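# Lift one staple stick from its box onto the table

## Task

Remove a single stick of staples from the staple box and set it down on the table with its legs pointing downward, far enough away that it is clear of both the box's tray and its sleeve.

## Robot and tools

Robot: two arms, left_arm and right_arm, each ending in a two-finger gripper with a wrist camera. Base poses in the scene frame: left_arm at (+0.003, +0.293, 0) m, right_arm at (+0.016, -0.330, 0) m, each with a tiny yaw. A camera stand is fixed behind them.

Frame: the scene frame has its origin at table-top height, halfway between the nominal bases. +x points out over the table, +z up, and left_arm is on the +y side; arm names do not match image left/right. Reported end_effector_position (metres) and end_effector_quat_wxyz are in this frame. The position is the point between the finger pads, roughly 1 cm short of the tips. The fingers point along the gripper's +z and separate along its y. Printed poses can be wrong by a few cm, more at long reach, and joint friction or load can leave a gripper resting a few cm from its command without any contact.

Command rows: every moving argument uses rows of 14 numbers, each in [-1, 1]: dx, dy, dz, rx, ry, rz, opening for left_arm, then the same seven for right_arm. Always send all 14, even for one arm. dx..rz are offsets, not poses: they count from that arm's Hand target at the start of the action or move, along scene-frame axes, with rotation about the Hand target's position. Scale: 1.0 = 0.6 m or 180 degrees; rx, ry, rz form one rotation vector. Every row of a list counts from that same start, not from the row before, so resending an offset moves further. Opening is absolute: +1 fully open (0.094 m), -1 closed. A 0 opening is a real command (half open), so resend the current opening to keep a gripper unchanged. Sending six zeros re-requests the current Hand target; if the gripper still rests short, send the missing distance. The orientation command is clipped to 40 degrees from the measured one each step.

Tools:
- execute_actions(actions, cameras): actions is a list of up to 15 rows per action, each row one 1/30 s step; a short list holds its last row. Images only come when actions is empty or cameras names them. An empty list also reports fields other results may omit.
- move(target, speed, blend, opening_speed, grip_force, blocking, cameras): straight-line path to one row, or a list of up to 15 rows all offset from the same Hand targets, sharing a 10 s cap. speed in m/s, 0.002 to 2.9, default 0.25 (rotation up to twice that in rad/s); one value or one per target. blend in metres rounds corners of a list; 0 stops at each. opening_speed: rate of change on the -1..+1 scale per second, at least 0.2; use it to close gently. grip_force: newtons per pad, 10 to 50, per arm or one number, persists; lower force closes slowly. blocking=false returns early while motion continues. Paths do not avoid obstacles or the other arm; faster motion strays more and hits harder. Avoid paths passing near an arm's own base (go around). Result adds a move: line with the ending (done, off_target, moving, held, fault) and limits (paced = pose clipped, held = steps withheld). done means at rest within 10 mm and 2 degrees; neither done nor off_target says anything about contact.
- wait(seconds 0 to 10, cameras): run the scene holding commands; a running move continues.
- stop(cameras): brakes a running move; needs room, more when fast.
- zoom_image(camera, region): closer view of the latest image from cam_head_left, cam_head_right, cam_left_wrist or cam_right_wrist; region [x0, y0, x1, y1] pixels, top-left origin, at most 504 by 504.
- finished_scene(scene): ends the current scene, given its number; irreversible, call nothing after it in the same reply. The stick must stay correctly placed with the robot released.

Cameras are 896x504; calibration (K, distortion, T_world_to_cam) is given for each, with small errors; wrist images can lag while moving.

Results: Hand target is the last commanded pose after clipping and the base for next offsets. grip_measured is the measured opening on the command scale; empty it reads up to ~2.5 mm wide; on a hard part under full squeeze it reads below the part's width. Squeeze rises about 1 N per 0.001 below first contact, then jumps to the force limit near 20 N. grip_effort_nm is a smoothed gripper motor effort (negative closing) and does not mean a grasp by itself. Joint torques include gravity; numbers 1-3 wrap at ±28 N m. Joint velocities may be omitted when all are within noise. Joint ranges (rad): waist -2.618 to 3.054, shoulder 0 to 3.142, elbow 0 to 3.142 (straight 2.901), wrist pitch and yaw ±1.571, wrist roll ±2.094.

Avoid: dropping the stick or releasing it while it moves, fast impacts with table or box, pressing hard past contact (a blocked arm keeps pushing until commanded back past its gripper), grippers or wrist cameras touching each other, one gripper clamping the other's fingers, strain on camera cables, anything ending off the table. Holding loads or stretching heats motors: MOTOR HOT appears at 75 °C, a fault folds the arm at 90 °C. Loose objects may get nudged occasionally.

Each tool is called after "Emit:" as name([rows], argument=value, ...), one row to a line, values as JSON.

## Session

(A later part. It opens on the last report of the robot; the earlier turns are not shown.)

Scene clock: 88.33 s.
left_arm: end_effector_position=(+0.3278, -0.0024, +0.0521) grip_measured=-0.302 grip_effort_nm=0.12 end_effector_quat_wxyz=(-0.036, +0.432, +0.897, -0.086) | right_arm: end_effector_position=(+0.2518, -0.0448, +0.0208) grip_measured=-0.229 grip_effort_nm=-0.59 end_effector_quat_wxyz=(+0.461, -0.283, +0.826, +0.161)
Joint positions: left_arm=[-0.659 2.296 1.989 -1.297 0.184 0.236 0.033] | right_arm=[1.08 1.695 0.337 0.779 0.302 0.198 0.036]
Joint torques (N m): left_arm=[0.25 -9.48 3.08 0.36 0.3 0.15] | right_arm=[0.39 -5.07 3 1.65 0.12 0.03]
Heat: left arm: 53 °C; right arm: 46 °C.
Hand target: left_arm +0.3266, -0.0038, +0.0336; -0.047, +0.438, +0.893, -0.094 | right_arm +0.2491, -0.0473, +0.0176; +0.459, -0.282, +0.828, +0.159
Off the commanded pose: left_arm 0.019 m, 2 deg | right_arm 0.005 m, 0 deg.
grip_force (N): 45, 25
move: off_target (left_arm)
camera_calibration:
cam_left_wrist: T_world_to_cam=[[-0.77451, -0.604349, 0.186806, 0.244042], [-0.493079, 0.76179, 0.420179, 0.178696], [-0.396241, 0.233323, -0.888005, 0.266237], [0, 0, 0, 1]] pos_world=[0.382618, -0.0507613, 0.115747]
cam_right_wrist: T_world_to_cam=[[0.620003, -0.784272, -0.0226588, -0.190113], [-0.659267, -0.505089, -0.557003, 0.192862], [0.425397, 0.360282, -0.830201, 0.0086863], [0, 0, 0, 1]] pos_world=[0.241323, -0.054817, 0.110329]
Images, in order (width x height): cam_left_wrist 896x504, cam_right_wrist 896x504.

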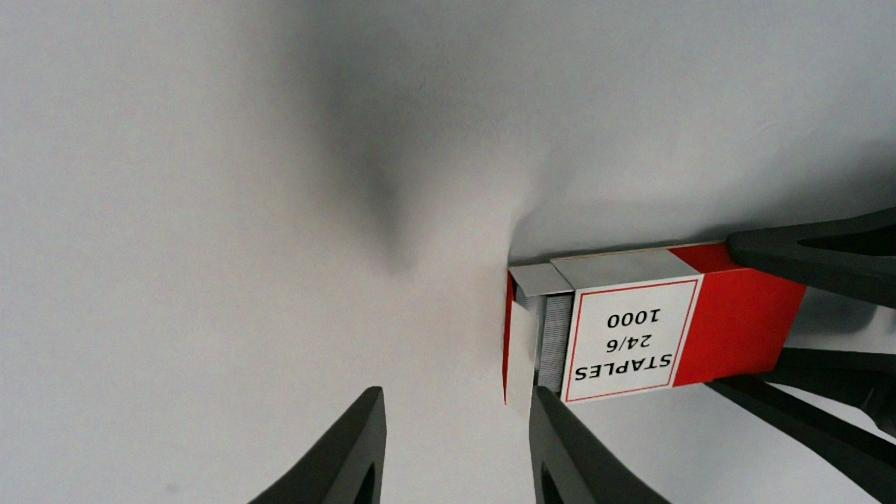

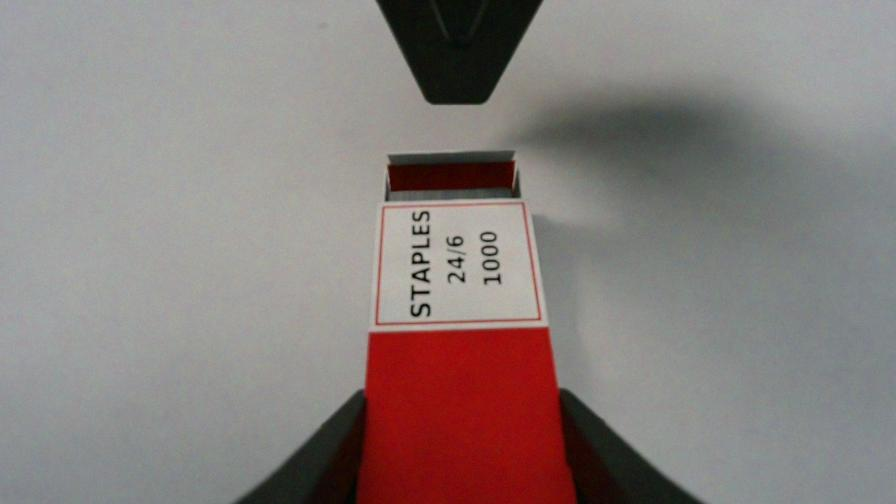

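Emit:
move(target=[-0.016,-0.012,-0.02,0,0,0,-0.3,0,0,0,0,0,0,-0.36], speed=0.08, cameras=["cam_left_wrist","cam_right_wrist"])

Scene clock: 90.43 s.
left_arm: end_effector_position=(+0.3211, -0.0056, +0.0364) grip_measured=-0.302 grip_effort_nm=0.12 end_effector_quat_wxyz=(-0.039, +0.439, +0.894, -0.085) | right_arm: end_effector_position=(+0.2518, -0.0448, +0.0208) grip_measured=-0.229 grip_effort_nm=-0.59 end_effector_quat_wxyz=(+0.461, -0.283, +0.826, +0.161)
Joint positions: left_arm=[-0.674 2.296 1.926 -1.239 0.184 0.236 0.033] | right_arm=[1.08 1.695 0.337 0.779 0.302 0.198 0.036]
Joint torques (N m): left_arm=[-0.65 -10 3.59 0.38 0.26 -0.16] | right_arm=[0.46 -5.04 3.18 1.64 0.12 0.02]
Heat: left arm: 53 °C; right arm: 46 °C.
Hand target: left_arm +0.3170, -0.0111, +0.0217; -0.047, +0.438, +0.893, -0.094 | right_arm +0.2491, -0.0473, +0.0176; +0.459, -0.282, +0.828, +0.159
Off the commanded pose: left_arm 0.016 m, 1 deg | right_arm 0.005 m, 0 deg.
grip_force (N): 45, 25
move: off_target (left_arm)
camera_calibration:
cam_left_wrist: T_world_to_cam=[[-0.782946, -0.593042, 0.187874, 0.24254], [-0.479921, 0.767969, 0.424144, 0.180152], [-0.395817, 0.241917, -0.885892, 0.250284], [0, 0, 0, 1]] pos_world=[0.375421, -0.0550633, 0.0997473]
cam_right_wrist: T_world_to_cam=[[0.620003, -0.784272, -0.0226588, -0.190113], [-0.659267, -0.505089, -0.557003, 0.192862], [0.425397, 0.360282, -0.830201, 0.0086863], [0, 0, 0, 1]] pos_world=[0.241323, -0.054817, 0.110329]
Images, in order (width x height): cam_left_wrist 896x504, cam_right_wrist 896x504.

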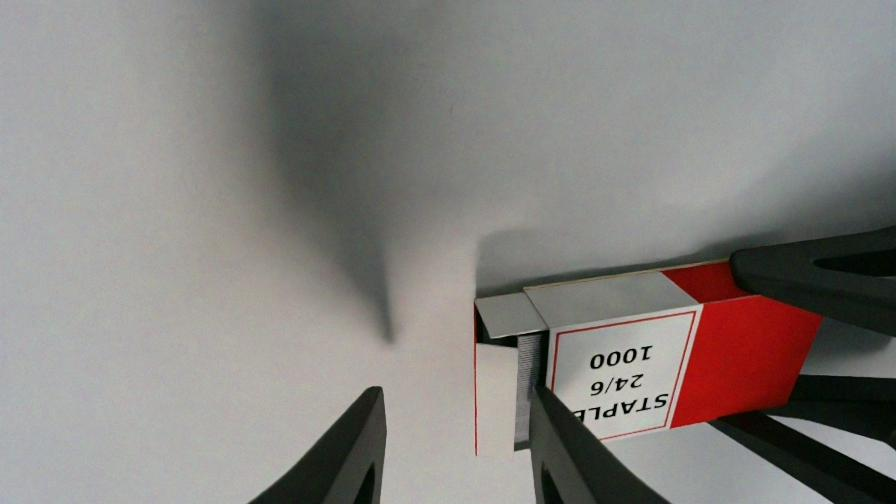

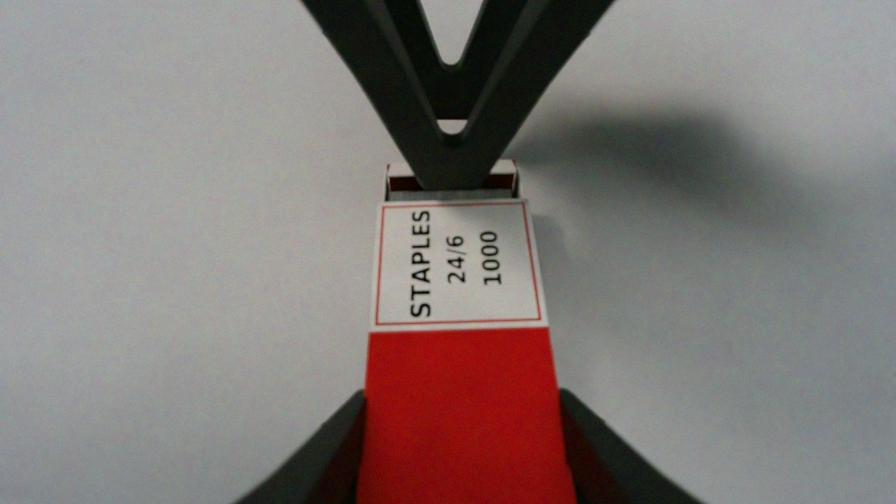

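Emit:
move([
  [0,0,-0.009,0,0,0,-0.3,0,0,0,0,0,0,-0.36],
  [0,0,-0.009,0,0,0,-0.85,0,0,0,0,0,0,-0.36],
], speed=0.05, grip_force=[20,25], cameras=["cam_left_wrist","cam_right_wrist"])

Scene clock: 94.87 s.
left_arm: end_effector_position=(+0.3216, -0.0060, +0.0328) grip_measured=-0.848 grip_effort_nm=-0.14 end_effector_quat_wxyz=(-0.036, +0.439, +0.894, -0.086) | right_arm: end_effector_position=(+0.2518, -0.0448, +0.0208) grip_measured=-0.229 grip_effort_nm=-0.59 end_effector_quat_wxyz=(+0.461, -0.283, +0.826, +0.161)
Joint positions: left_arm=[-0.674 2.296 1.912 -1.221 0.184 0.236 0.007] | right_arm=[1.08 1.695 0.337 0.779 0.302 0.198 0.036]
Joint torques (N m): left_arm=[-0.72 -9.69 3.34 0.38 0.31 -0.15] | right_arm=[0.53 -5 3.3 1.61 0.12 0.03]
Heat: left arm: 53 °C; right arm: 46 °C.
Hand target: left_arm +0.3170, -0.0111, +0.0163; -0.047, +0.438, +0.893, -0.094 | right_arm +0.2491, -0.0473, +0.0176; +0.459, -0.282, +0.828, +0.159
Off the commanded pose: left_arm 0.018 m, 2 deg | right_arm 0.005 m, 0 deg.
grip_force (N): 20, 25
move: off_target (left_arm); target 2's new opening was sent with left_arm's hand 0.018 m and 2 deg from that target
camera_calibration:
cam_left_wrist: T_world_to_cam=[[-0.783545, -0.592561, 0.186892, 0.243682], [-0.48134, 0.769096, 0.420481, 0.182723], [-0.392898, 0.239507, -0.887844, 0.246463], [0, 0, 0, 1]] pos_world=[0.375723, -0.0551645, 0.0964471]
cam_right_wrist: T_world_to_cam=[[0.620003, -0.784272, -0.0226588, -0.190113], [-0.659267, -0.505089, -0.557003, 0.192862], [0.425397, 0.360282, -0.830201, 0.0086863], [0, 0, 0, 1]] pos_world=[0.241323, -0.054817, 0.110329]
Images, in order (width x height): cam_left_wrist 896x504, cam_right_wrist 896x504.

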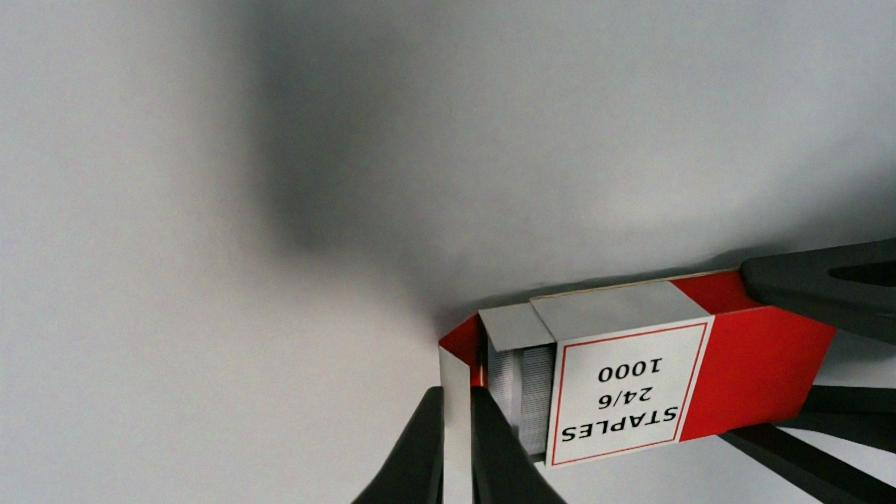

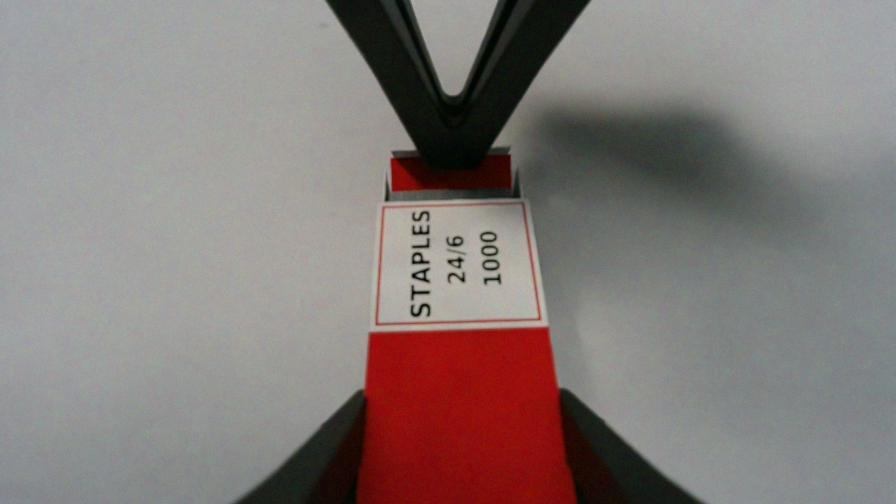

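Emit:
move([
  [0,0,0.0,0,0,0,-1,0,0,0,0,0,0,-0.36],
  [0.067,0.053,0.015,0,0,0,-1,0,0,0,0,0,0,-0.36],
], speed=0.05, grip_force=[50,25], cameras=["cam_left_wrist","cam_right_wrist"])

Scene clock: 99.97 s.
left_arm: end_effector_position=(+0.3343, +0.0038, +0.0348) grip_measured=-0.986 grip_effort_nm=-0.78 end_effector_quat_wxyz=(-0.055, +0.439, +0.888, -0.124) | right_arm: end_effector_position=(+0.2536, -0.0418, +0.0264) grip_measured=-0.229 grip_effort_nm=-0.59 end_effector_quat_wxyz=(+0.470, -0.278, +0.820, +0.169)
Joint positions: left_arm=[-0.608 2.348 1.996 -1.291 0.262 0.313 0.001] | right_arm=[1.08 1.696 0.336 0.808 0.302 0.198 0.036]
Joint torques (N m): left_arm=[3.14 -9.42 7.23 -0.01 -0.41 0.19] | right_arm=[0.46 -5.14 3.25 1.41 0.09 0.02]
Heat: left arm: 52 °C; right arm: 46 °C.
Hand target: left_arm +0.3572, +0.0207, +0.0252; -0.047, +0.438, +0.893, -0.094 | right_arm +0.2491, -0.0473, +0.0176; +0.459, -0.282, +0.828, +0.159
Off the commanded pose: left_arm 0.030 m, 4 deg | right_arm 0.011 m, 2 deg.
grip_force (N): 50, 25
move: off_target (left_arm, right_arm)
camera_calibration:
cam_left_wrist: T_world_to_cam=[[-0.770486, -0.577612, 0.26966, 0.25166], [-0.450311, 0.7926, 0.411102, 0.170372], [-0.45119, 0.195317, -0.870792, 0.269891], [0, 0, 0, 1]] pos_world=[0.392392, -0.0423897, 0.0971163]
cam_right_wrist: T_world_to_cam=[[0.620388, -0.783626, -0.0323733, -0.188513], [-0.651008, -0.491498, -0.578462, 0.197708], [0.437387, 0.379946, -0.815067, 0.0088637], [0, 0, 0, 1]] pos_world=[0.241784, -0.0539181, 0.115488]
Images, in order (width x height): cam_left_wrist 896x504, cam_right_wrist 896x504.

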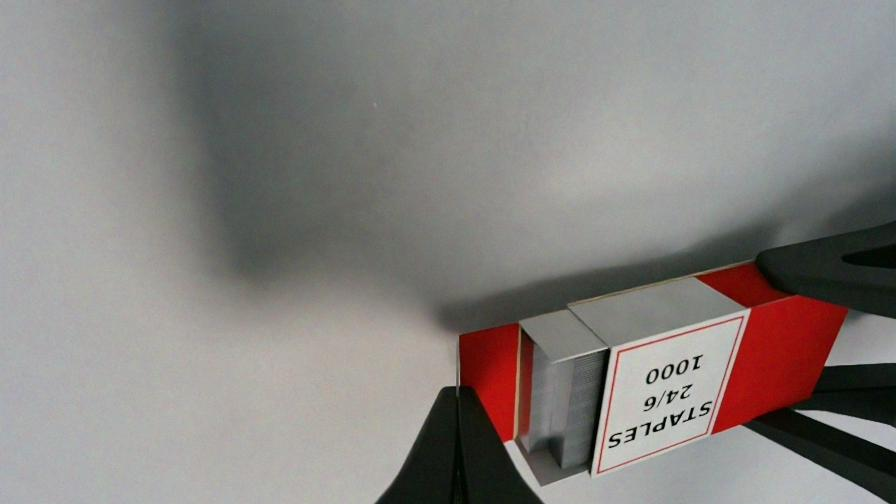

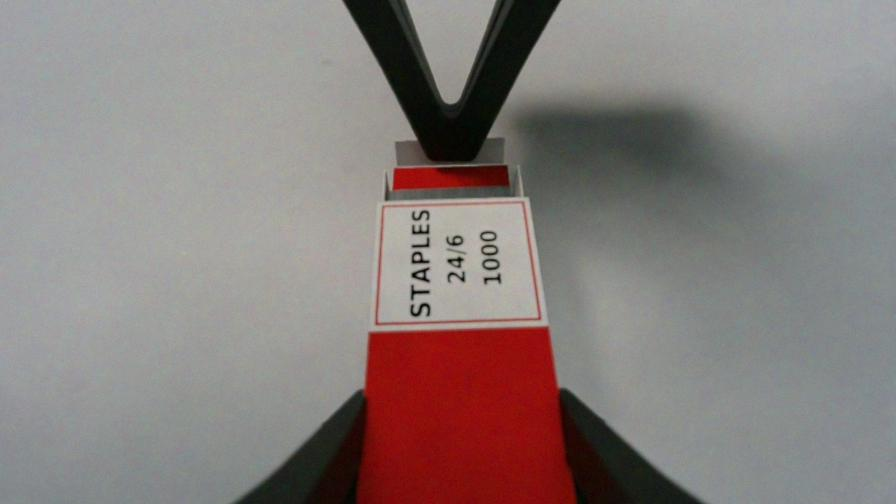

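Emit:
move(target=[0.02,0.015,-0.008,0,0,0,-1,0,0,0,0,0,0,-0.36], speed=0.05, grip_force=[50,12], cameras=["cam_left_wrist","cam_right_wrist"])

Scene clock: 101.77 s.
left_arm: end_effector_position=(+0.3361, +0.0058, +0.0344) grip_measured=-0.986 grip_effort_nm=-0.78 end_effector_quat_wxyz=(-0.064, +0.440, +0.885, -0.139) | right_arm: end_effector_position=(+0.2540, -0.0411, +0.0277) grip_measured=-0.225 grip_effort_nm=-0.35 end_effector_quat_wxyz=(+0.472, -0.277, +0.819, +0.170)
Joint positions: left_arm=[-0.589 2.371 2.027 -1.32 0.293 0.342 0.001] | right_arm=[1.08 1.696 0.336 0.814 0.302 0.198 0.036]
Joint torques (N m): left_arm=[4.1 -9.44 7.25 0.1 -0.71 0.3] | right_arm=[0.55 -5.19 3.08 1.4 0.11 0.01]
Heat: left arm: 53 °C; right arm: 46 °C.
Hand target: left_arm +0.3693, +0.0297, +0.0205; -0.047, +0.438, +0.893, -0.094 | right_arm +0.2491, -0.0473, +0.0176; +0.459, -0.282, +0.828, +0.159
Off the commanded pose: left_arm 0.043 m, 6 deg | right_arm 0.013 m, 2 deg.
grip_force (N): 50, 12
move: off_target (left_arm, right_arm)
camera_calibration:
cam_left_wrist: T_world_to_cam=[[-0.766007, -0.566637, 0.303572, 0.251617], [-0.432605, 0.803699, 0.408559, 0.163861], [-0.475485, 0.181632, -0.860769, 0.277932], [0, 0, 0, 1]] pos_world=[0.39578, -0.0396006, 0.0959048]
cam_right_wrist: T_world_to_cam=[[0.620498, -0.783448, -0.0345194, -0.18828], [-0.649177, -0.488463, -0.583072, 0.198808], [0.439945, 0.384205, -0.811686, 0.00884758], [0, 0, 0, 1]] pos_world=[0.241997, -0.0537966, 0.116602]
Images, in order (width x height): cam_left_wrist 896x504, cam_right_wrist 896x504.

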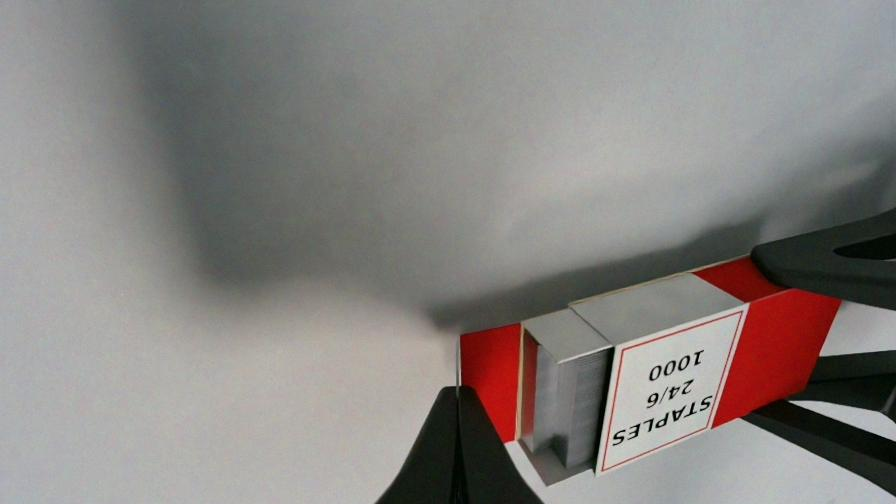

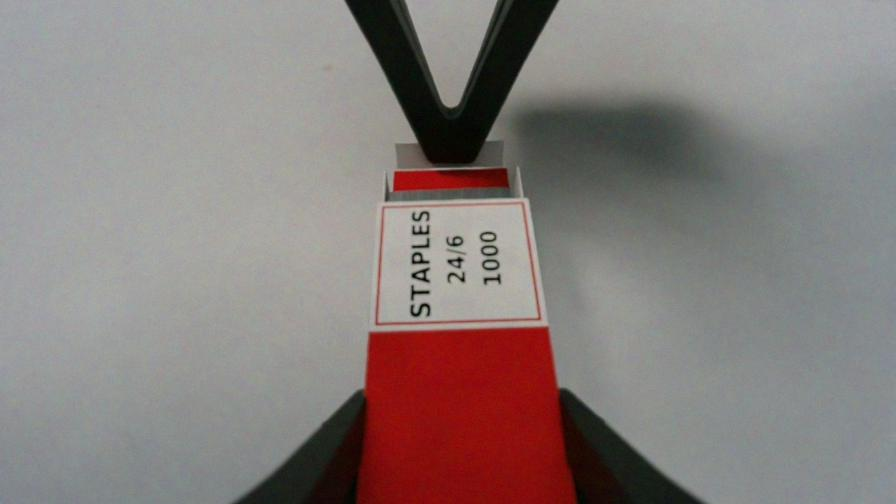

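Emit:
move(target=[0.055,0.041,-0.01,0,0,0,-1,-0.015,-0.012,0,0,0,0,-0.36], speed=0.05, grip_force=[50,18], cameras=["cam_left_wrist","cam_right_wrist"])

Scene clock: 104.10 s.
left_arm: end_effector_position=(+0.3402, +0.0140, +0.0413) grip_measured=-0.986 grip_effort_nm=-0.78 end_effector_quat_wxyz=(-0.096, +0.439, +0.876, -0.175) | right_arm: end_effector_position=(+0.2547, -0.0372, +0.0350) grip_measured=-0.225 grip_effort_nm=-0.46 end_effector_quat_wxyz=(+0.483, -0.274, +0.812, +0.179)
Joint positions: left_arm=[-0.54 2.446 2.16 -1.457 0.365 0.414 0.001] | right_arm=[1.086 1.691 0.336 0.84 0.307 0.198 0.036]
Joint torques (N m): left_arm=[7.01 -9.18 7.58 0.57 -1.43 0.32] | right_arm=[1.43 -6.9 0.46 1.22 0.19 0.1]
Heat: left arm: 52 °C; right arm: 46 °C.
Hand target: left_arm +0.4022, +0.0543, +0.0145; -0.047, +0.438, +0.893, -0.094 | right_arm +0.2401, -0.0545, +0.0177; +0.459, -0.282, +0.828, +0.159
Off the commanded pose: left_arm 0.079 m, 11 deg | right_arm 0.029 m, 4 deg.
grip_force (N): 50, 18
move: off_target (left_arm, right_arm)
camera_calibration:
cam_left_wrist: T_world_to_cam=[[-0.739938, -0.546519, 0.392186, 0.244493], [-0.388535, 0.823167, 0.414049, 0.140777], [-0.54912, 0.153993, -0.821434, 0.308186], [0, 0, 0, 1]] pos_world=[0.404837, -0.0297215, 0.0989796]
cam_right_wrist: T_world_to_cam=[[0.622865, -0.781147, -0.0429977, -0.185536], [-0.63734, -0.474789, -0.606937, 0.203797], [0.453692, 0.405444, -0.793586, 0.00965877], [0, 0, 0, 1]] pos_world=[0.241069, -0.0520862, 0.123379]
Images, in order (width x height): cam_left_wrist 896x504, cam_right_wrist 896x504.

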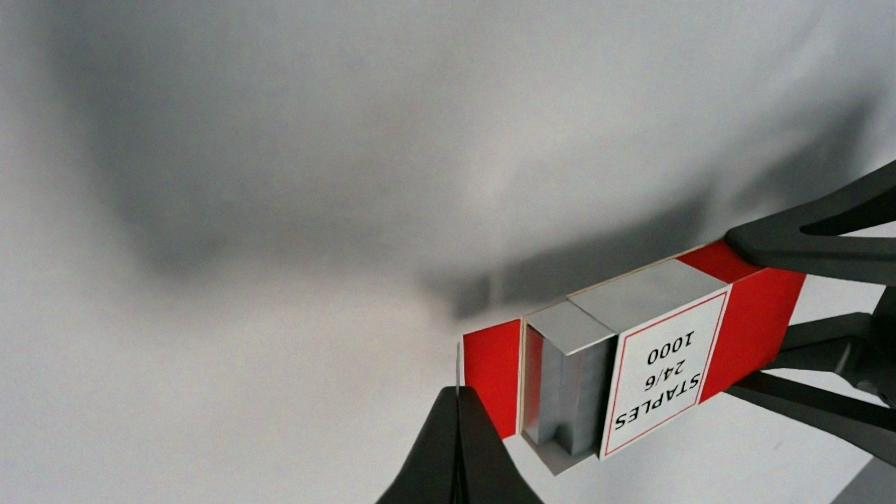

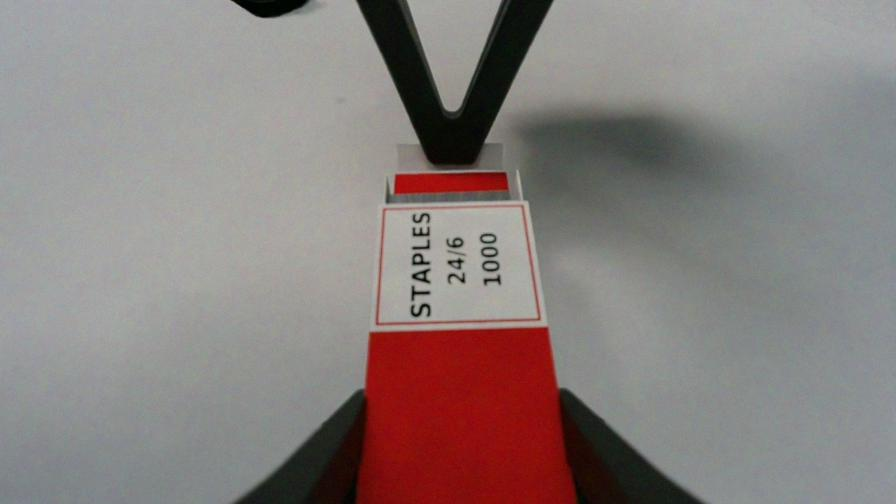

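Emit:
zoom_image(camera="cam_left_wrist", region=[450, 280, 650, 490])

Emit:
zoom_image(camera="cam_right_wrist", region=[370, 130, 550, 230])

Scaled by 2.400 from the camera's 896x504 image, which has a finer 1280x720 frame.

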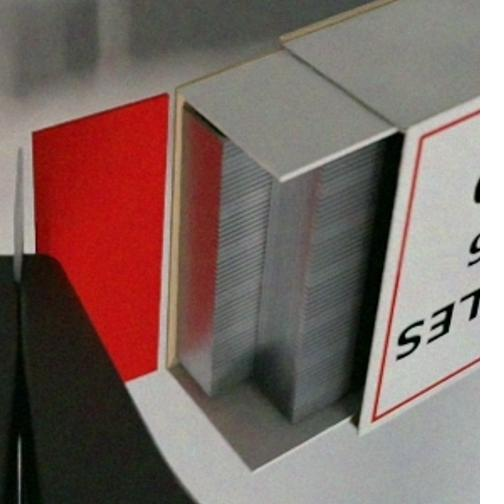

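Scaled by 2.800 from the camera's 896x504 image, which has a finer 1280x720 frame.

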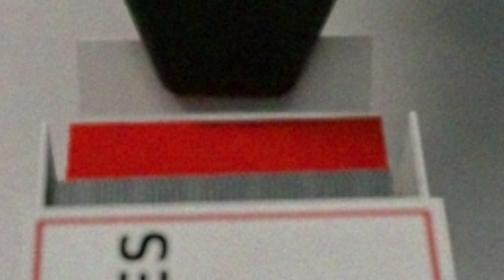

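Emit:
move(target=[-0.045,-0.03,0.0,0,0,0,-1,0,0,-0.003,0,0,0,-0.36], speed=0.05, grip_force=[50,10], cameras=["cam_left_wrist","cam_right_wrist"])

Scene clock: 106.83 s.
left_arm: end_effector_position=(+0.3339, +0.0118, +0.0358) grip_measured=-0.986 grip_effort_nm=-0.78 end_effector_quat_wxyz=(-0.106, +0.433, +0.878, -0.173) | right_arm: end_effector_position=(+0.2502, -0.0385, +0.0315) grip_measured=-0.223 grip_effort_nm=-0.32 end_effector_quat_wxyz=(+0.479, -0.279, +0.813, +0.178)
Joint positions: left_arm=[-0.552 2.446 2.136 -1.446 0.366 0.393 0.001] | right_arm=[1.094 1.691 0.324 0.842 0.305 0.198 0.036]
Joint torques (N m): left_arm=[2.8 -12.38 3.25 0.85 -1.38 -0.04] | right_arm=[0.85 -6.12 0.95 1.32 0.24 0.14]
Heat: left arm: 52 °C; right arm: 46 °C.
Hand target: left_arm +0.3751, +0.0363, +0.0144; -0.047, +0.438, +0.893, -0.094 | right_arm +0.2401, -0.0545, +0.0158; +0.459, -0.282, +0.828, +0.159
Off the commanded pose: left_arm 0.053 m, 11 deg | right_arm 0.025 m, 4 deg.
grip_force (N): 50, 10
move: off_target (left_arm, right_arm)
camera_calibration:
cam_left_wrist: T_world_to_cam=[[-0.728468, -0.557942, 0.397537, 0.236912], [-0.388357, 0.81435, 0.431293, 0.141761], [-0.564371, 0.159797, -0.809908, 0.3051], [0, 0, 0, 1]] pos_world=[0.399826, -0.0320136, 0.091781]
cam_right_wrist: T_world_to_cam=[[0.629609, -0.775871, -0.0402113, -0.185497], [-0.636621, -0.485559, -0.599121, 0.197327], [0.445315, 0.402811, -0.799648, 0.0116168], [0, 0, 0, 1]] pos_world=[0.237241, -0.0527872, 0.120053]
Images, in order (width x height): cam_left_wrist 896x504, cam_right_wrist 896x504.

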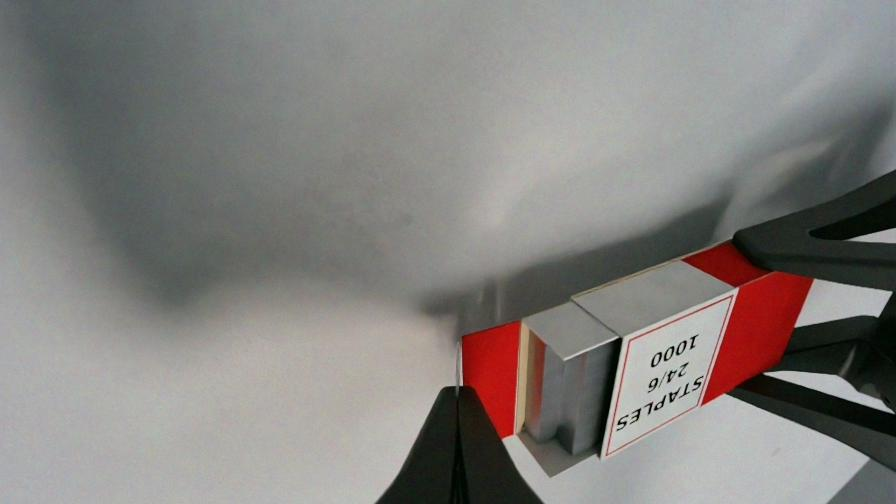

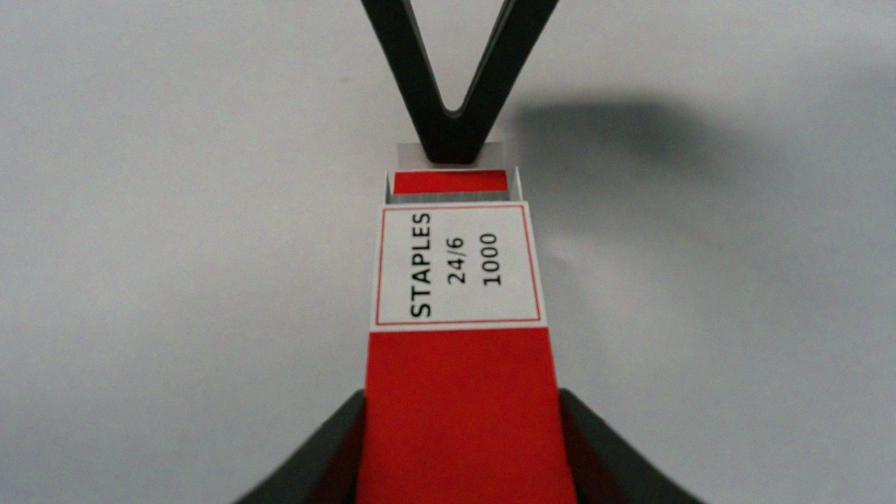

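Emit:
move(target=[0.01,0.007,0.0,0,0,0,-1,0,0,0,0,0,0,-0.214], speed=0.05, cameras=["cam_right_wrist"])

Scene clock: 108.63 s.
left_arm: end_effector_position=(+0.3780, +0.0376, +0.0242) grip_measured=-0.986 grip_effort_nm=-0.77 end_effector_quat_wxyz=(-0.049, +0.435, +0.894, -0.096) | right_arm: end_effector_position=(+0.2458, -0.0444, +0.0249) grip_measured=-0.212 grip_effort_nm=-0.13 end_effector_quat_wxyz=(+0.472, -0.283, +0.817, +0.172)
Joint positions: left_arm=[-0.516 2.446 2.136 -1.347 0.199 0.393 0.001] | right_arm=[1.097 1.691 0.304 0.84 0.308 0.198 0.037]
Joint torques (N m): left_arm=[0.64 -11.9 3.1 0.29 -0.01 0.08] | right_arm=[0.64 -6.01 2.15 1.31 0.21 0.12]
Heat: left arm: 51 °C; right arm: 46 °C.
Hand target: left_arm +0.3812, +0.0406, +0.0144; -0.047, +0.438, +0.893, -0.094 | right_arm +0.2401, -0.0545, +0.0159; +0.459, -0.282, +0.828, +0.159
Off the commanded pose: left_arm 0.011 m, 1 deg | right_arm 0.015 m, 2 deg.
grip_force (N): 50, 10
move: off_target (left_arm, right_arm)
camera_calibration:
cam_right_wrist: T_world_to_cam=[[0.630157, -0.775842, -0.0311548, -0.187836], [-0.641781, -0.497846, -0.583324, 0.188122], [0.437057, 0.38758, -0.811642, 0.0123514], [0, 0, 0, 1]] pos_world=[0.233701, -0.0568625, 0.113909]
Images, in order (width x height): cam_right_wrist 896x504.

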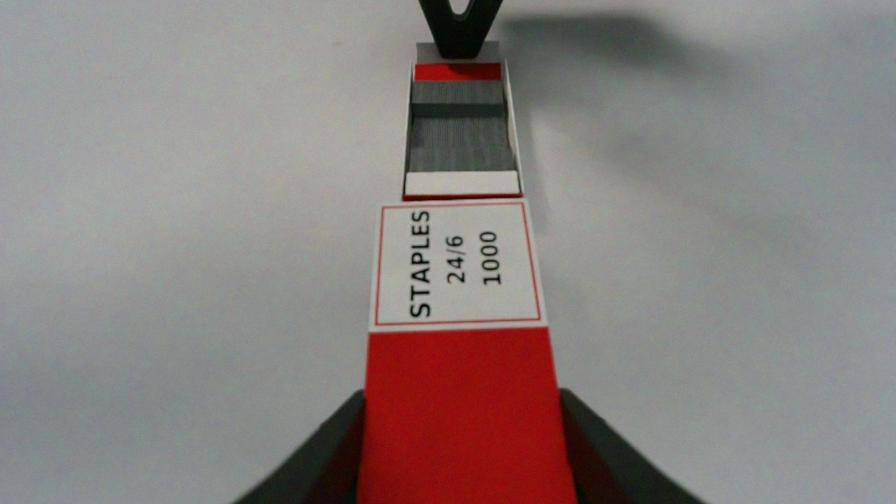

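Emit:
move([
  [0,0,0,0,0,0,-1,-0.01,-0.01,-0.016,0,0,0,-0.214],
  [0,0,0,0,0,0,-0.65,-0.01,-0.01,-0.016,0,0,0,-0.214],
], speed=0.05, opening_speed=0.4, cameras=["cam_right_wrist","cam_left_wrist"])

Scene clock: 111.77 s.
left_arm: end_effector_position=(+0.3784, +0.0376, +0.0241) grip_measured=-0.652 grip_effort_nm=0.12 end_effector_quat_wxyz=(-0.048, +0.435, +0.894, -0.096) | right_arm: end_effector_position=(+0.2385, -0.0528, +0.0155) grip_measured=-0.212 grip_effort_nm=-0.13 end_effector_quat_wxyz=(+0.466, -0.287, +0.821, +0.165)
Joint positions: left_arm=[-0.516 2.446 2.136 -1.345 0.197 0.393 0.016] | right_arm=[1.109 1.703 0.267 0.868 0.321 0.203 0.037]
Joint torques (N m): left_arm=[0.59 -11.95 2.97 0.21 0.03 0.09] | right_arm=[0.66 -3.67 1.74 1.75 0.2 0.17]
Heat: left arm: 51 °C; right arm: 46 °C.
Hand target: left_arm +0.3812, +0.0406, +0.0144; -0.047, +0.438, +0.893, -0.094 | right_arm +0.2341, -0.0606, +0.0063; +0.459, -0.282, +0.828, +0.159
Off the commanded pose: left_arm 0.010 m, 0 deg | right_arm 0.013 m, 1 deg.
grip_force (N): 50, 10
move: off_target (right_arm); target 2's new opening was sent with left_arm's hand 0.011 m and 1 deg from that target
camera_calibration:
cam_left_wrist: T_world_to_cam=[[-0.773922, -0.595861, 0.214461, 0.311417], [-0.473211, 0.769186, 0.429446, 0.176946], [-0.420851, 0.230873, -0.877258, 0.261284], [0, 0, 0, 1]] pos_world=[0.434707, -0.0108664, 0.0864383]
cam_right_wrist: T_world_to_cam=[[0.629234, -0.776926, -0.0212308, -0.190102], [-0.646794, -0.508302, -0.568583, 0.174088], [0.430955, 0.371503, -0.822352, 0.011948], [0, 0, 0, 1]] pos_world=[0.227069, -0.0636446, 0.104773]
Images, in order (width x height): cam_left_wrist 896x504, cam_right_wrist 896x504.

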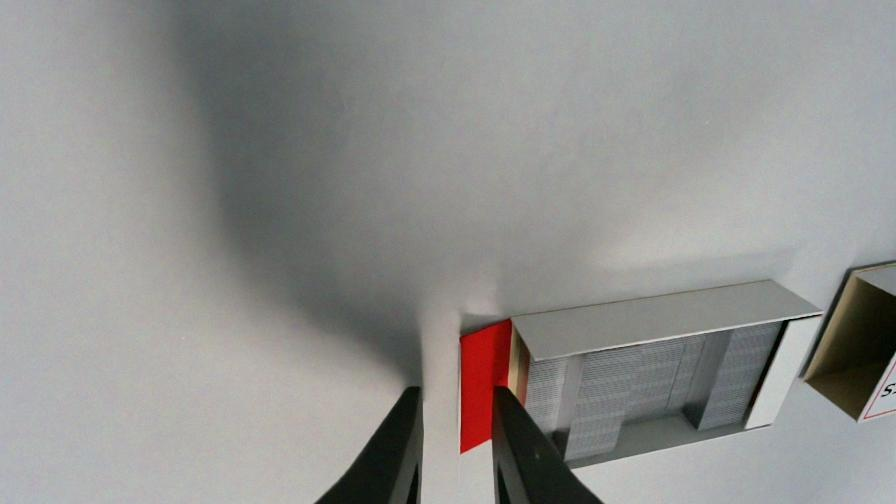

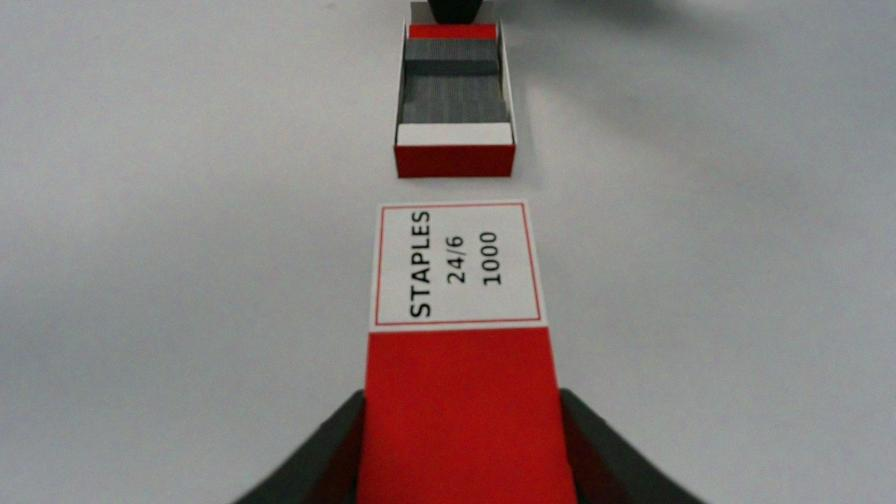

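Emit:
move([
  [0,0,0.03,0,0,0,-0.65,0,0,0,0,0,0,0.1],
  [0,0,0.13,0,0,0,-0.65,-0.1,-0.08,0.02,0,0,0,0.1],
  [-0.04,-0.03,0.16,0.0,0,0,-0.65,-0.13,-0.2,0.1,0,0,0,0.1],
], speed=[0.05,0.1,0.25], blend=[0,0.02,0], cameras=["all"])

Scene clock: 116.00 s.
left_arm: end_effector_position=(+0.3641, +0.0183, +0.0973) grip_measured=-0.652 grip_effort_nm=0.12 end_effector_quat_wxyz=(-0.028, +0.439, +0.893, -0.095) | right_arm: end_effector_position=(+0.1739, -0.1636, +0.0598) grip_measured=+0.099 grip_effort_nm=0.06 end_effector_quat_wxyz=(+0.479, -0.272, +0.819, +0.163)
Joint positions: left_arm=[-0.569 2.393 2.336 -1.547 0.196 0.342 0.016] | right_arm=[1.189 0.281 0.015 -0.298 0.419 0.258 0.052]
Joint torques (N m): left_arm=[0.13 -15.38 3.33 -0.09 0.15 -0.13] | right_arm=[-0.14 1.35 6.83 1.69 0.12 0.03]
Heat: left arm: 52 °C; right arm: 46 °C.
Hand target: left_arm +0.3572, +0.0225, +0.1104; -0.047, +0.438, +0.893, -0.094 | right_arm +0.1749, -0.1635, +0.0604; +0.482, -0.267, +0.819, +0.164 (last step not sent: back at the drive's target)
Off the commanded pose: left_arm 0.015 m, 2 deg | right_arm 0.025 m, 3 deg.
ARM HIT: the right arm struck itself hard. It can cost score.
joint sent to its limit (left arm) — joint 4 (wrist pitch), lower limit. The joint targets still meet the commanded pose.
grip_force (N): 50, 10
move: held (right_arm; a check stopped the path), off_target (left_arm); limits=held
pose unreachable (right arm): on one or more control steps of this call, first in action 0 (counted from 0), this arm could not follow its commanded pose, so it was not sent that pose on those steps. On the call's last step it was still not sent that pose. It may still have moved: this result reports where it is.
cause: moving toward the commanded pose would bring two parts of the arm too close to each other (its upper arm (the part past joint 2) and its wrist (the part past joint 5), with joints 3 (elbow) to 5 (wrist yaw) between them, under 1 mm apart when it was first held).
camera_calibration:
cam_left_wrist: T_world_to_cam=[[-0.783793, -0.5893, 0.195945, 0.278407], [-0.485505, 0.778198, 0.398363, 0.160928], [-0.387239, 0.217102, -0.896054, 0.31371], [0, 0, 0, 1]] pos_world=[0.417825, -0.0292752, 0.162441]
cam_right_wrist: T_world_to_cam=[[0.605817, -0.795268, -0.0231378, -0.233483], [-0.650379, -0.478274, -0.590136, 0.108059], [0.45825, 0.372562, -0.806972, 0.111878], [0, 0, 0, 1]] pos_world=[0.160459, -0.175681, 0.14865]

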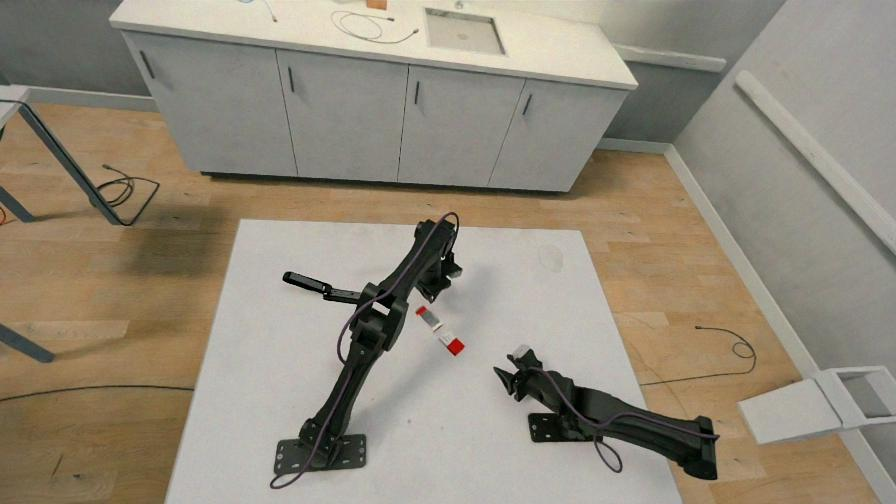

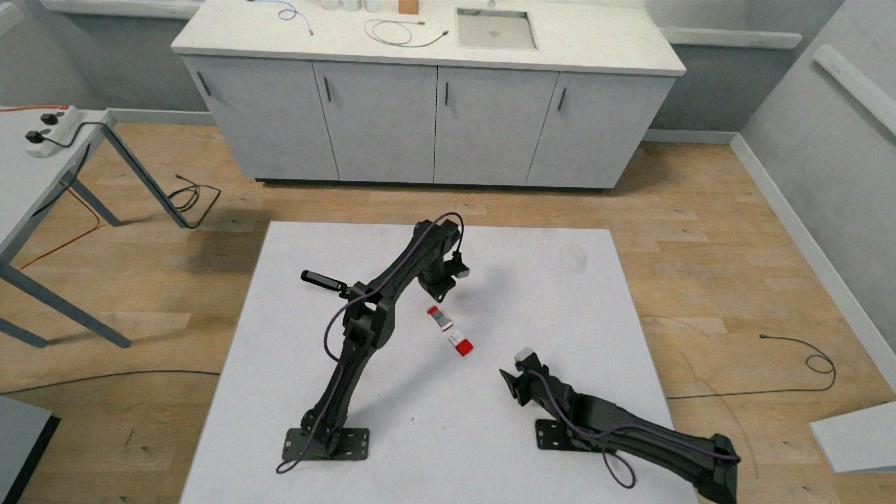

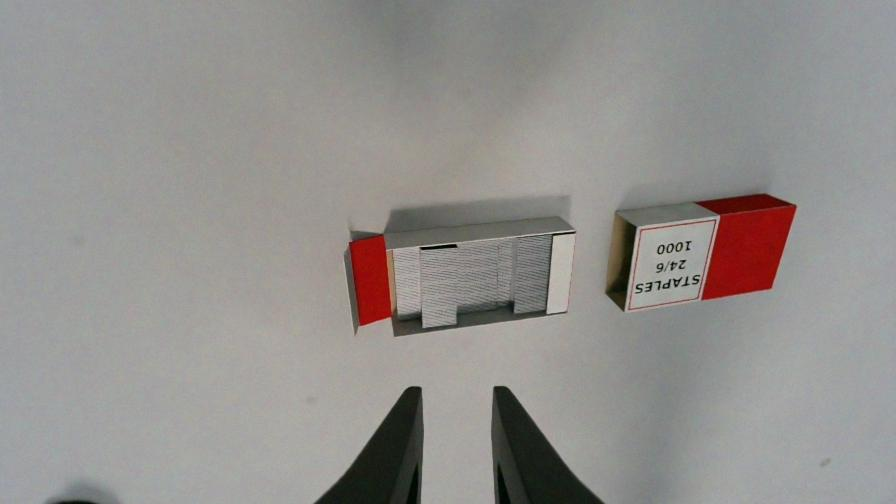

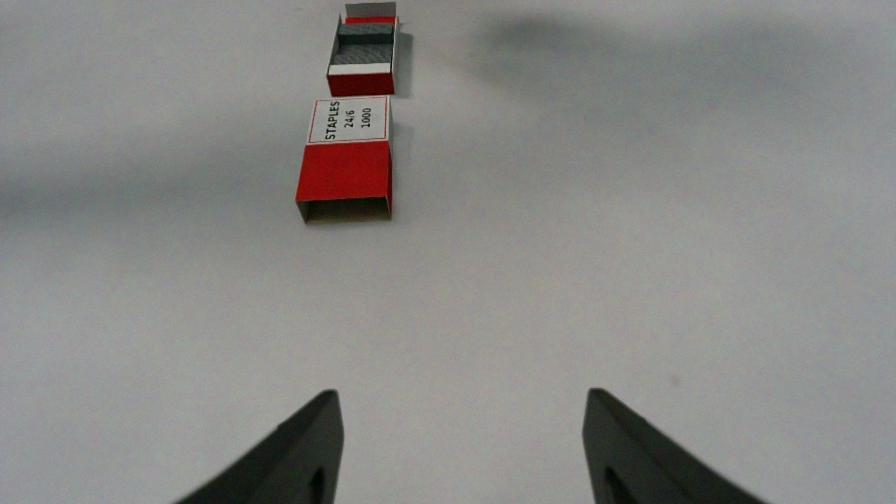

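Emit:
zoom_image(camera="cam_left_wrist", region=[370, 205, 590, 345])

Scaled by 2.291 from the camera's 896x504 image, which has a finer 1280x720 frame.

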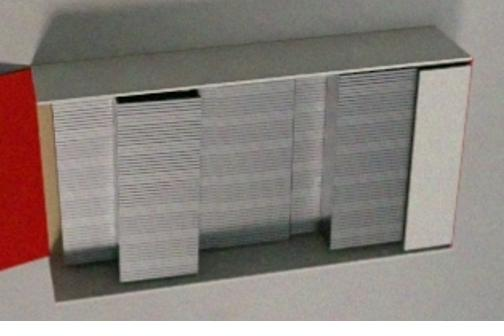

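Emit:
move(target=[-0.0137,-0.0025,-0.067,0.04,-0.0533,0,-0.5,0.05,-0.02,0.08,0,0,0,0.1], speed=0.15, cameras=["cam_left_wrist"])

Scene clock: 119.27 s.
left_arm: end_effector_position=(+0.3451, +0.0240, +0.0564) grip_measured=-0.502 grip_effort_nm=0.12 end_effector_quat_wxyz=(-0.028, +0.446, +0.895, +0.002) | right_arm: end_effector_position=(+0.2043, -0.1758, +0.0934) grip_measured=+0.099 grip_effort_nm=0.06 end_effector_quat_wxyz=(+0.476, -0.266, +0.823, +0.161)
Joint positions: left_arm=[-0.66 2.309 2.04 -1.357 0.007 0.259 0.023] | right_arm=[0.812 0.367 0.144 -0.298 0.1 0.071 0.052]
Joint torques (N m): left_arm=[-0.16 -15.19 3.14 0.29 -0.04 -0.21] | right_arm=[-0.57 1.07 10.7 1.44 -0.06 -0.11]
Motor temperatures (°C): left_arm=[38 55 45 36 34 35 34] | right_arm=[33 35 42 46 34 34 37]
Heat: left arm: 55 °C; right arm: 46 °C.
Hand target: left_arm +0.3490, +0.0210, +0.0702; +0.000, +0.441, +0.898, -0.001 | right_arm +0.2049, -0.1755, +0.1085; +0.482, -0.267, +0.819, +0.164
Off the commanded pose: left_arm 0.015 m, 3 deg | right_arm 0.015 m, 1 deg.
held back during your reply time or a wait (right arm), on 44 control steps: two parts of the arm were too close to each other, or the arm's last command would have brought them too close.
grip_force (N): 50, 10
move: off_target (left_arm, right_arm)
camera_calibration:
cam_left_wrist: T_world_to_cam=[[-0.802916, -0.595632, 0.0234183, 0.291436], [-0.51203, 0.70927, 0.484521, 0.169493], [-0.305206, 0.377039, -0.874466, 0.235198], [0, 0, 0, 1]] pos_world=[0.392567, -0.0353064, 0.116725]
Images, in order (width x height): cam_left_wrist 896x504.

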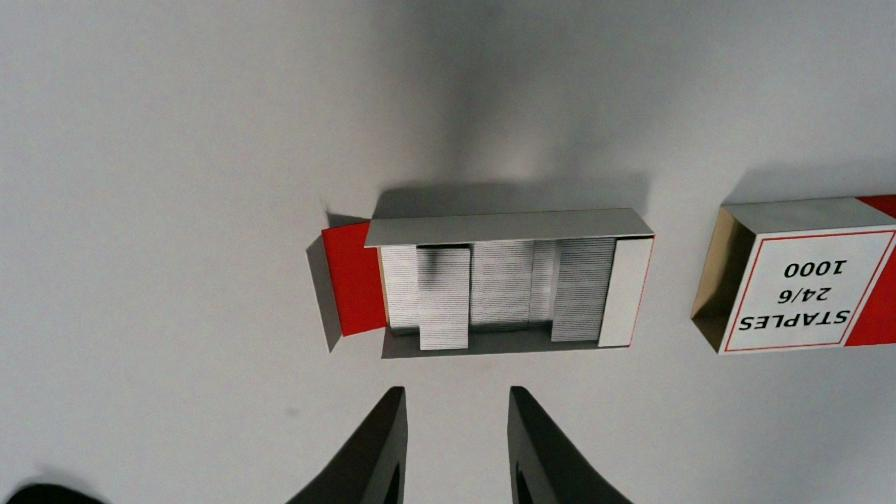

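Emit:
move(target=[0.0108,-0.0092,-0.025,0,0,0,-0.5,0,0,0,0,0,0,0.1], speed=0.1, cameras=["cam_left_wrist","cam_right_wrist"])

Scene clock: 121.60 s.
left_arm: end_effector_position=(+0.3509, +0.0195, +0.0561) grip_measured=-0.502 grip_effort_nm=0.12 end_effector_quat_wxyz=(-0.014, +0.446, +0.895, -0.001) | right_arm: end_effector_position=(+0.2044, -0.1759, +0.0934) grip_measured=+0.099 grip_effort_nm=0.06 end_effector_quat_wxyz=(+0.476, -0.266, +0.823, +0.161)
Joint positions: left_arm=[-0.66 2.309 2.04 -1.328 0.007 0.259 0.023] | right_arm=[0.812 0.367 0.144 -0.298 0.1 0.071 0.052]
Joint torques (N m): left_arm=[-0.2 -11.86 4.3 0.43 -0.09 -0.12] | right_arm=[-0.58 1.02 10.73 1.42 -0.12 -0.15]
Motor temperatures (°C): left_arm=[38 57 45 36 34 35 34] | right_arm=[33 35 43 46 34 34 37]
Heat: left arm: 57 °C; right arm: 46 °C.
Hand target: left_arm +0.3554, +0.0155, +0.0552; +0.000, +0.441, +0.898, -0.001 | right_arm +0.2049, -0.1755, +0.1085; +0.482, -0.267, +0.819, +0.164
Off the commanded pose: left_arm 0.006 m, 2 deg | right_arm 0.015 m, 1 deg.
grip_force (N): 50, 10
move: off_target (right_arm)
camera_calibration:
cam_left_wrist: T_world_to_cam=[[-0.803372, -0.59527, 0.0156854, 0.293935], [-0.522869, 0.717775, 0.45979, 0.180805], [-0.284958, 0.361181, -0.887889, 0.232312], [0, 0, 0, 1]] pos_world=[0.396876, -0.0387132, 0.118524]
cam_right_wrist: T_world_to_cam=[[0.596383, -0.802153, -0.0296283, -0.259596], [-0.661775, -0.470454, -0.583718, 0.144993], [0.454293, 0.367727, -0.811415, 0.129982], [0, 0, 0, 1]] pos_world=[0.191721, -0.187821, 0.182413]
Images, in order (width x height): cam_left_wrist 896x504, cam_right_wrist 896x504.

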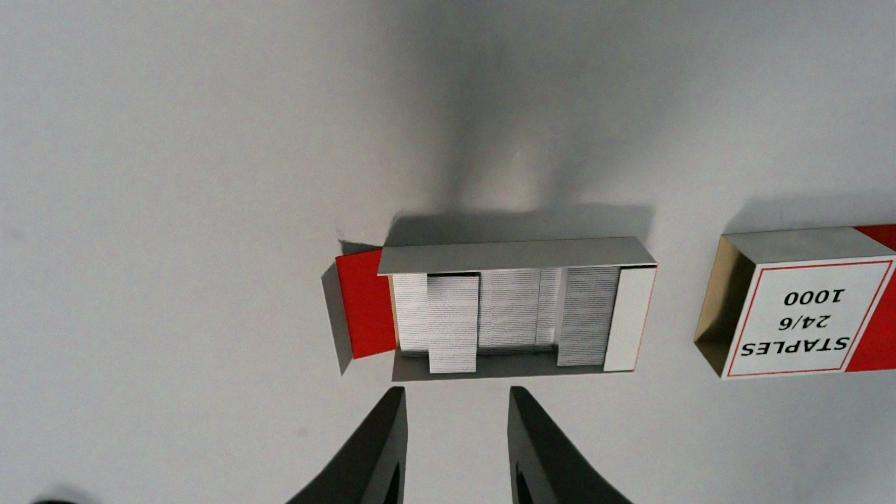

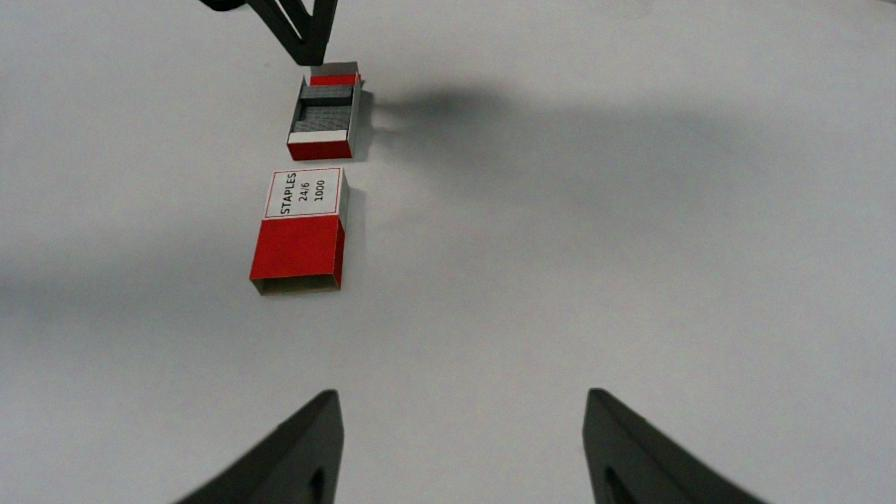

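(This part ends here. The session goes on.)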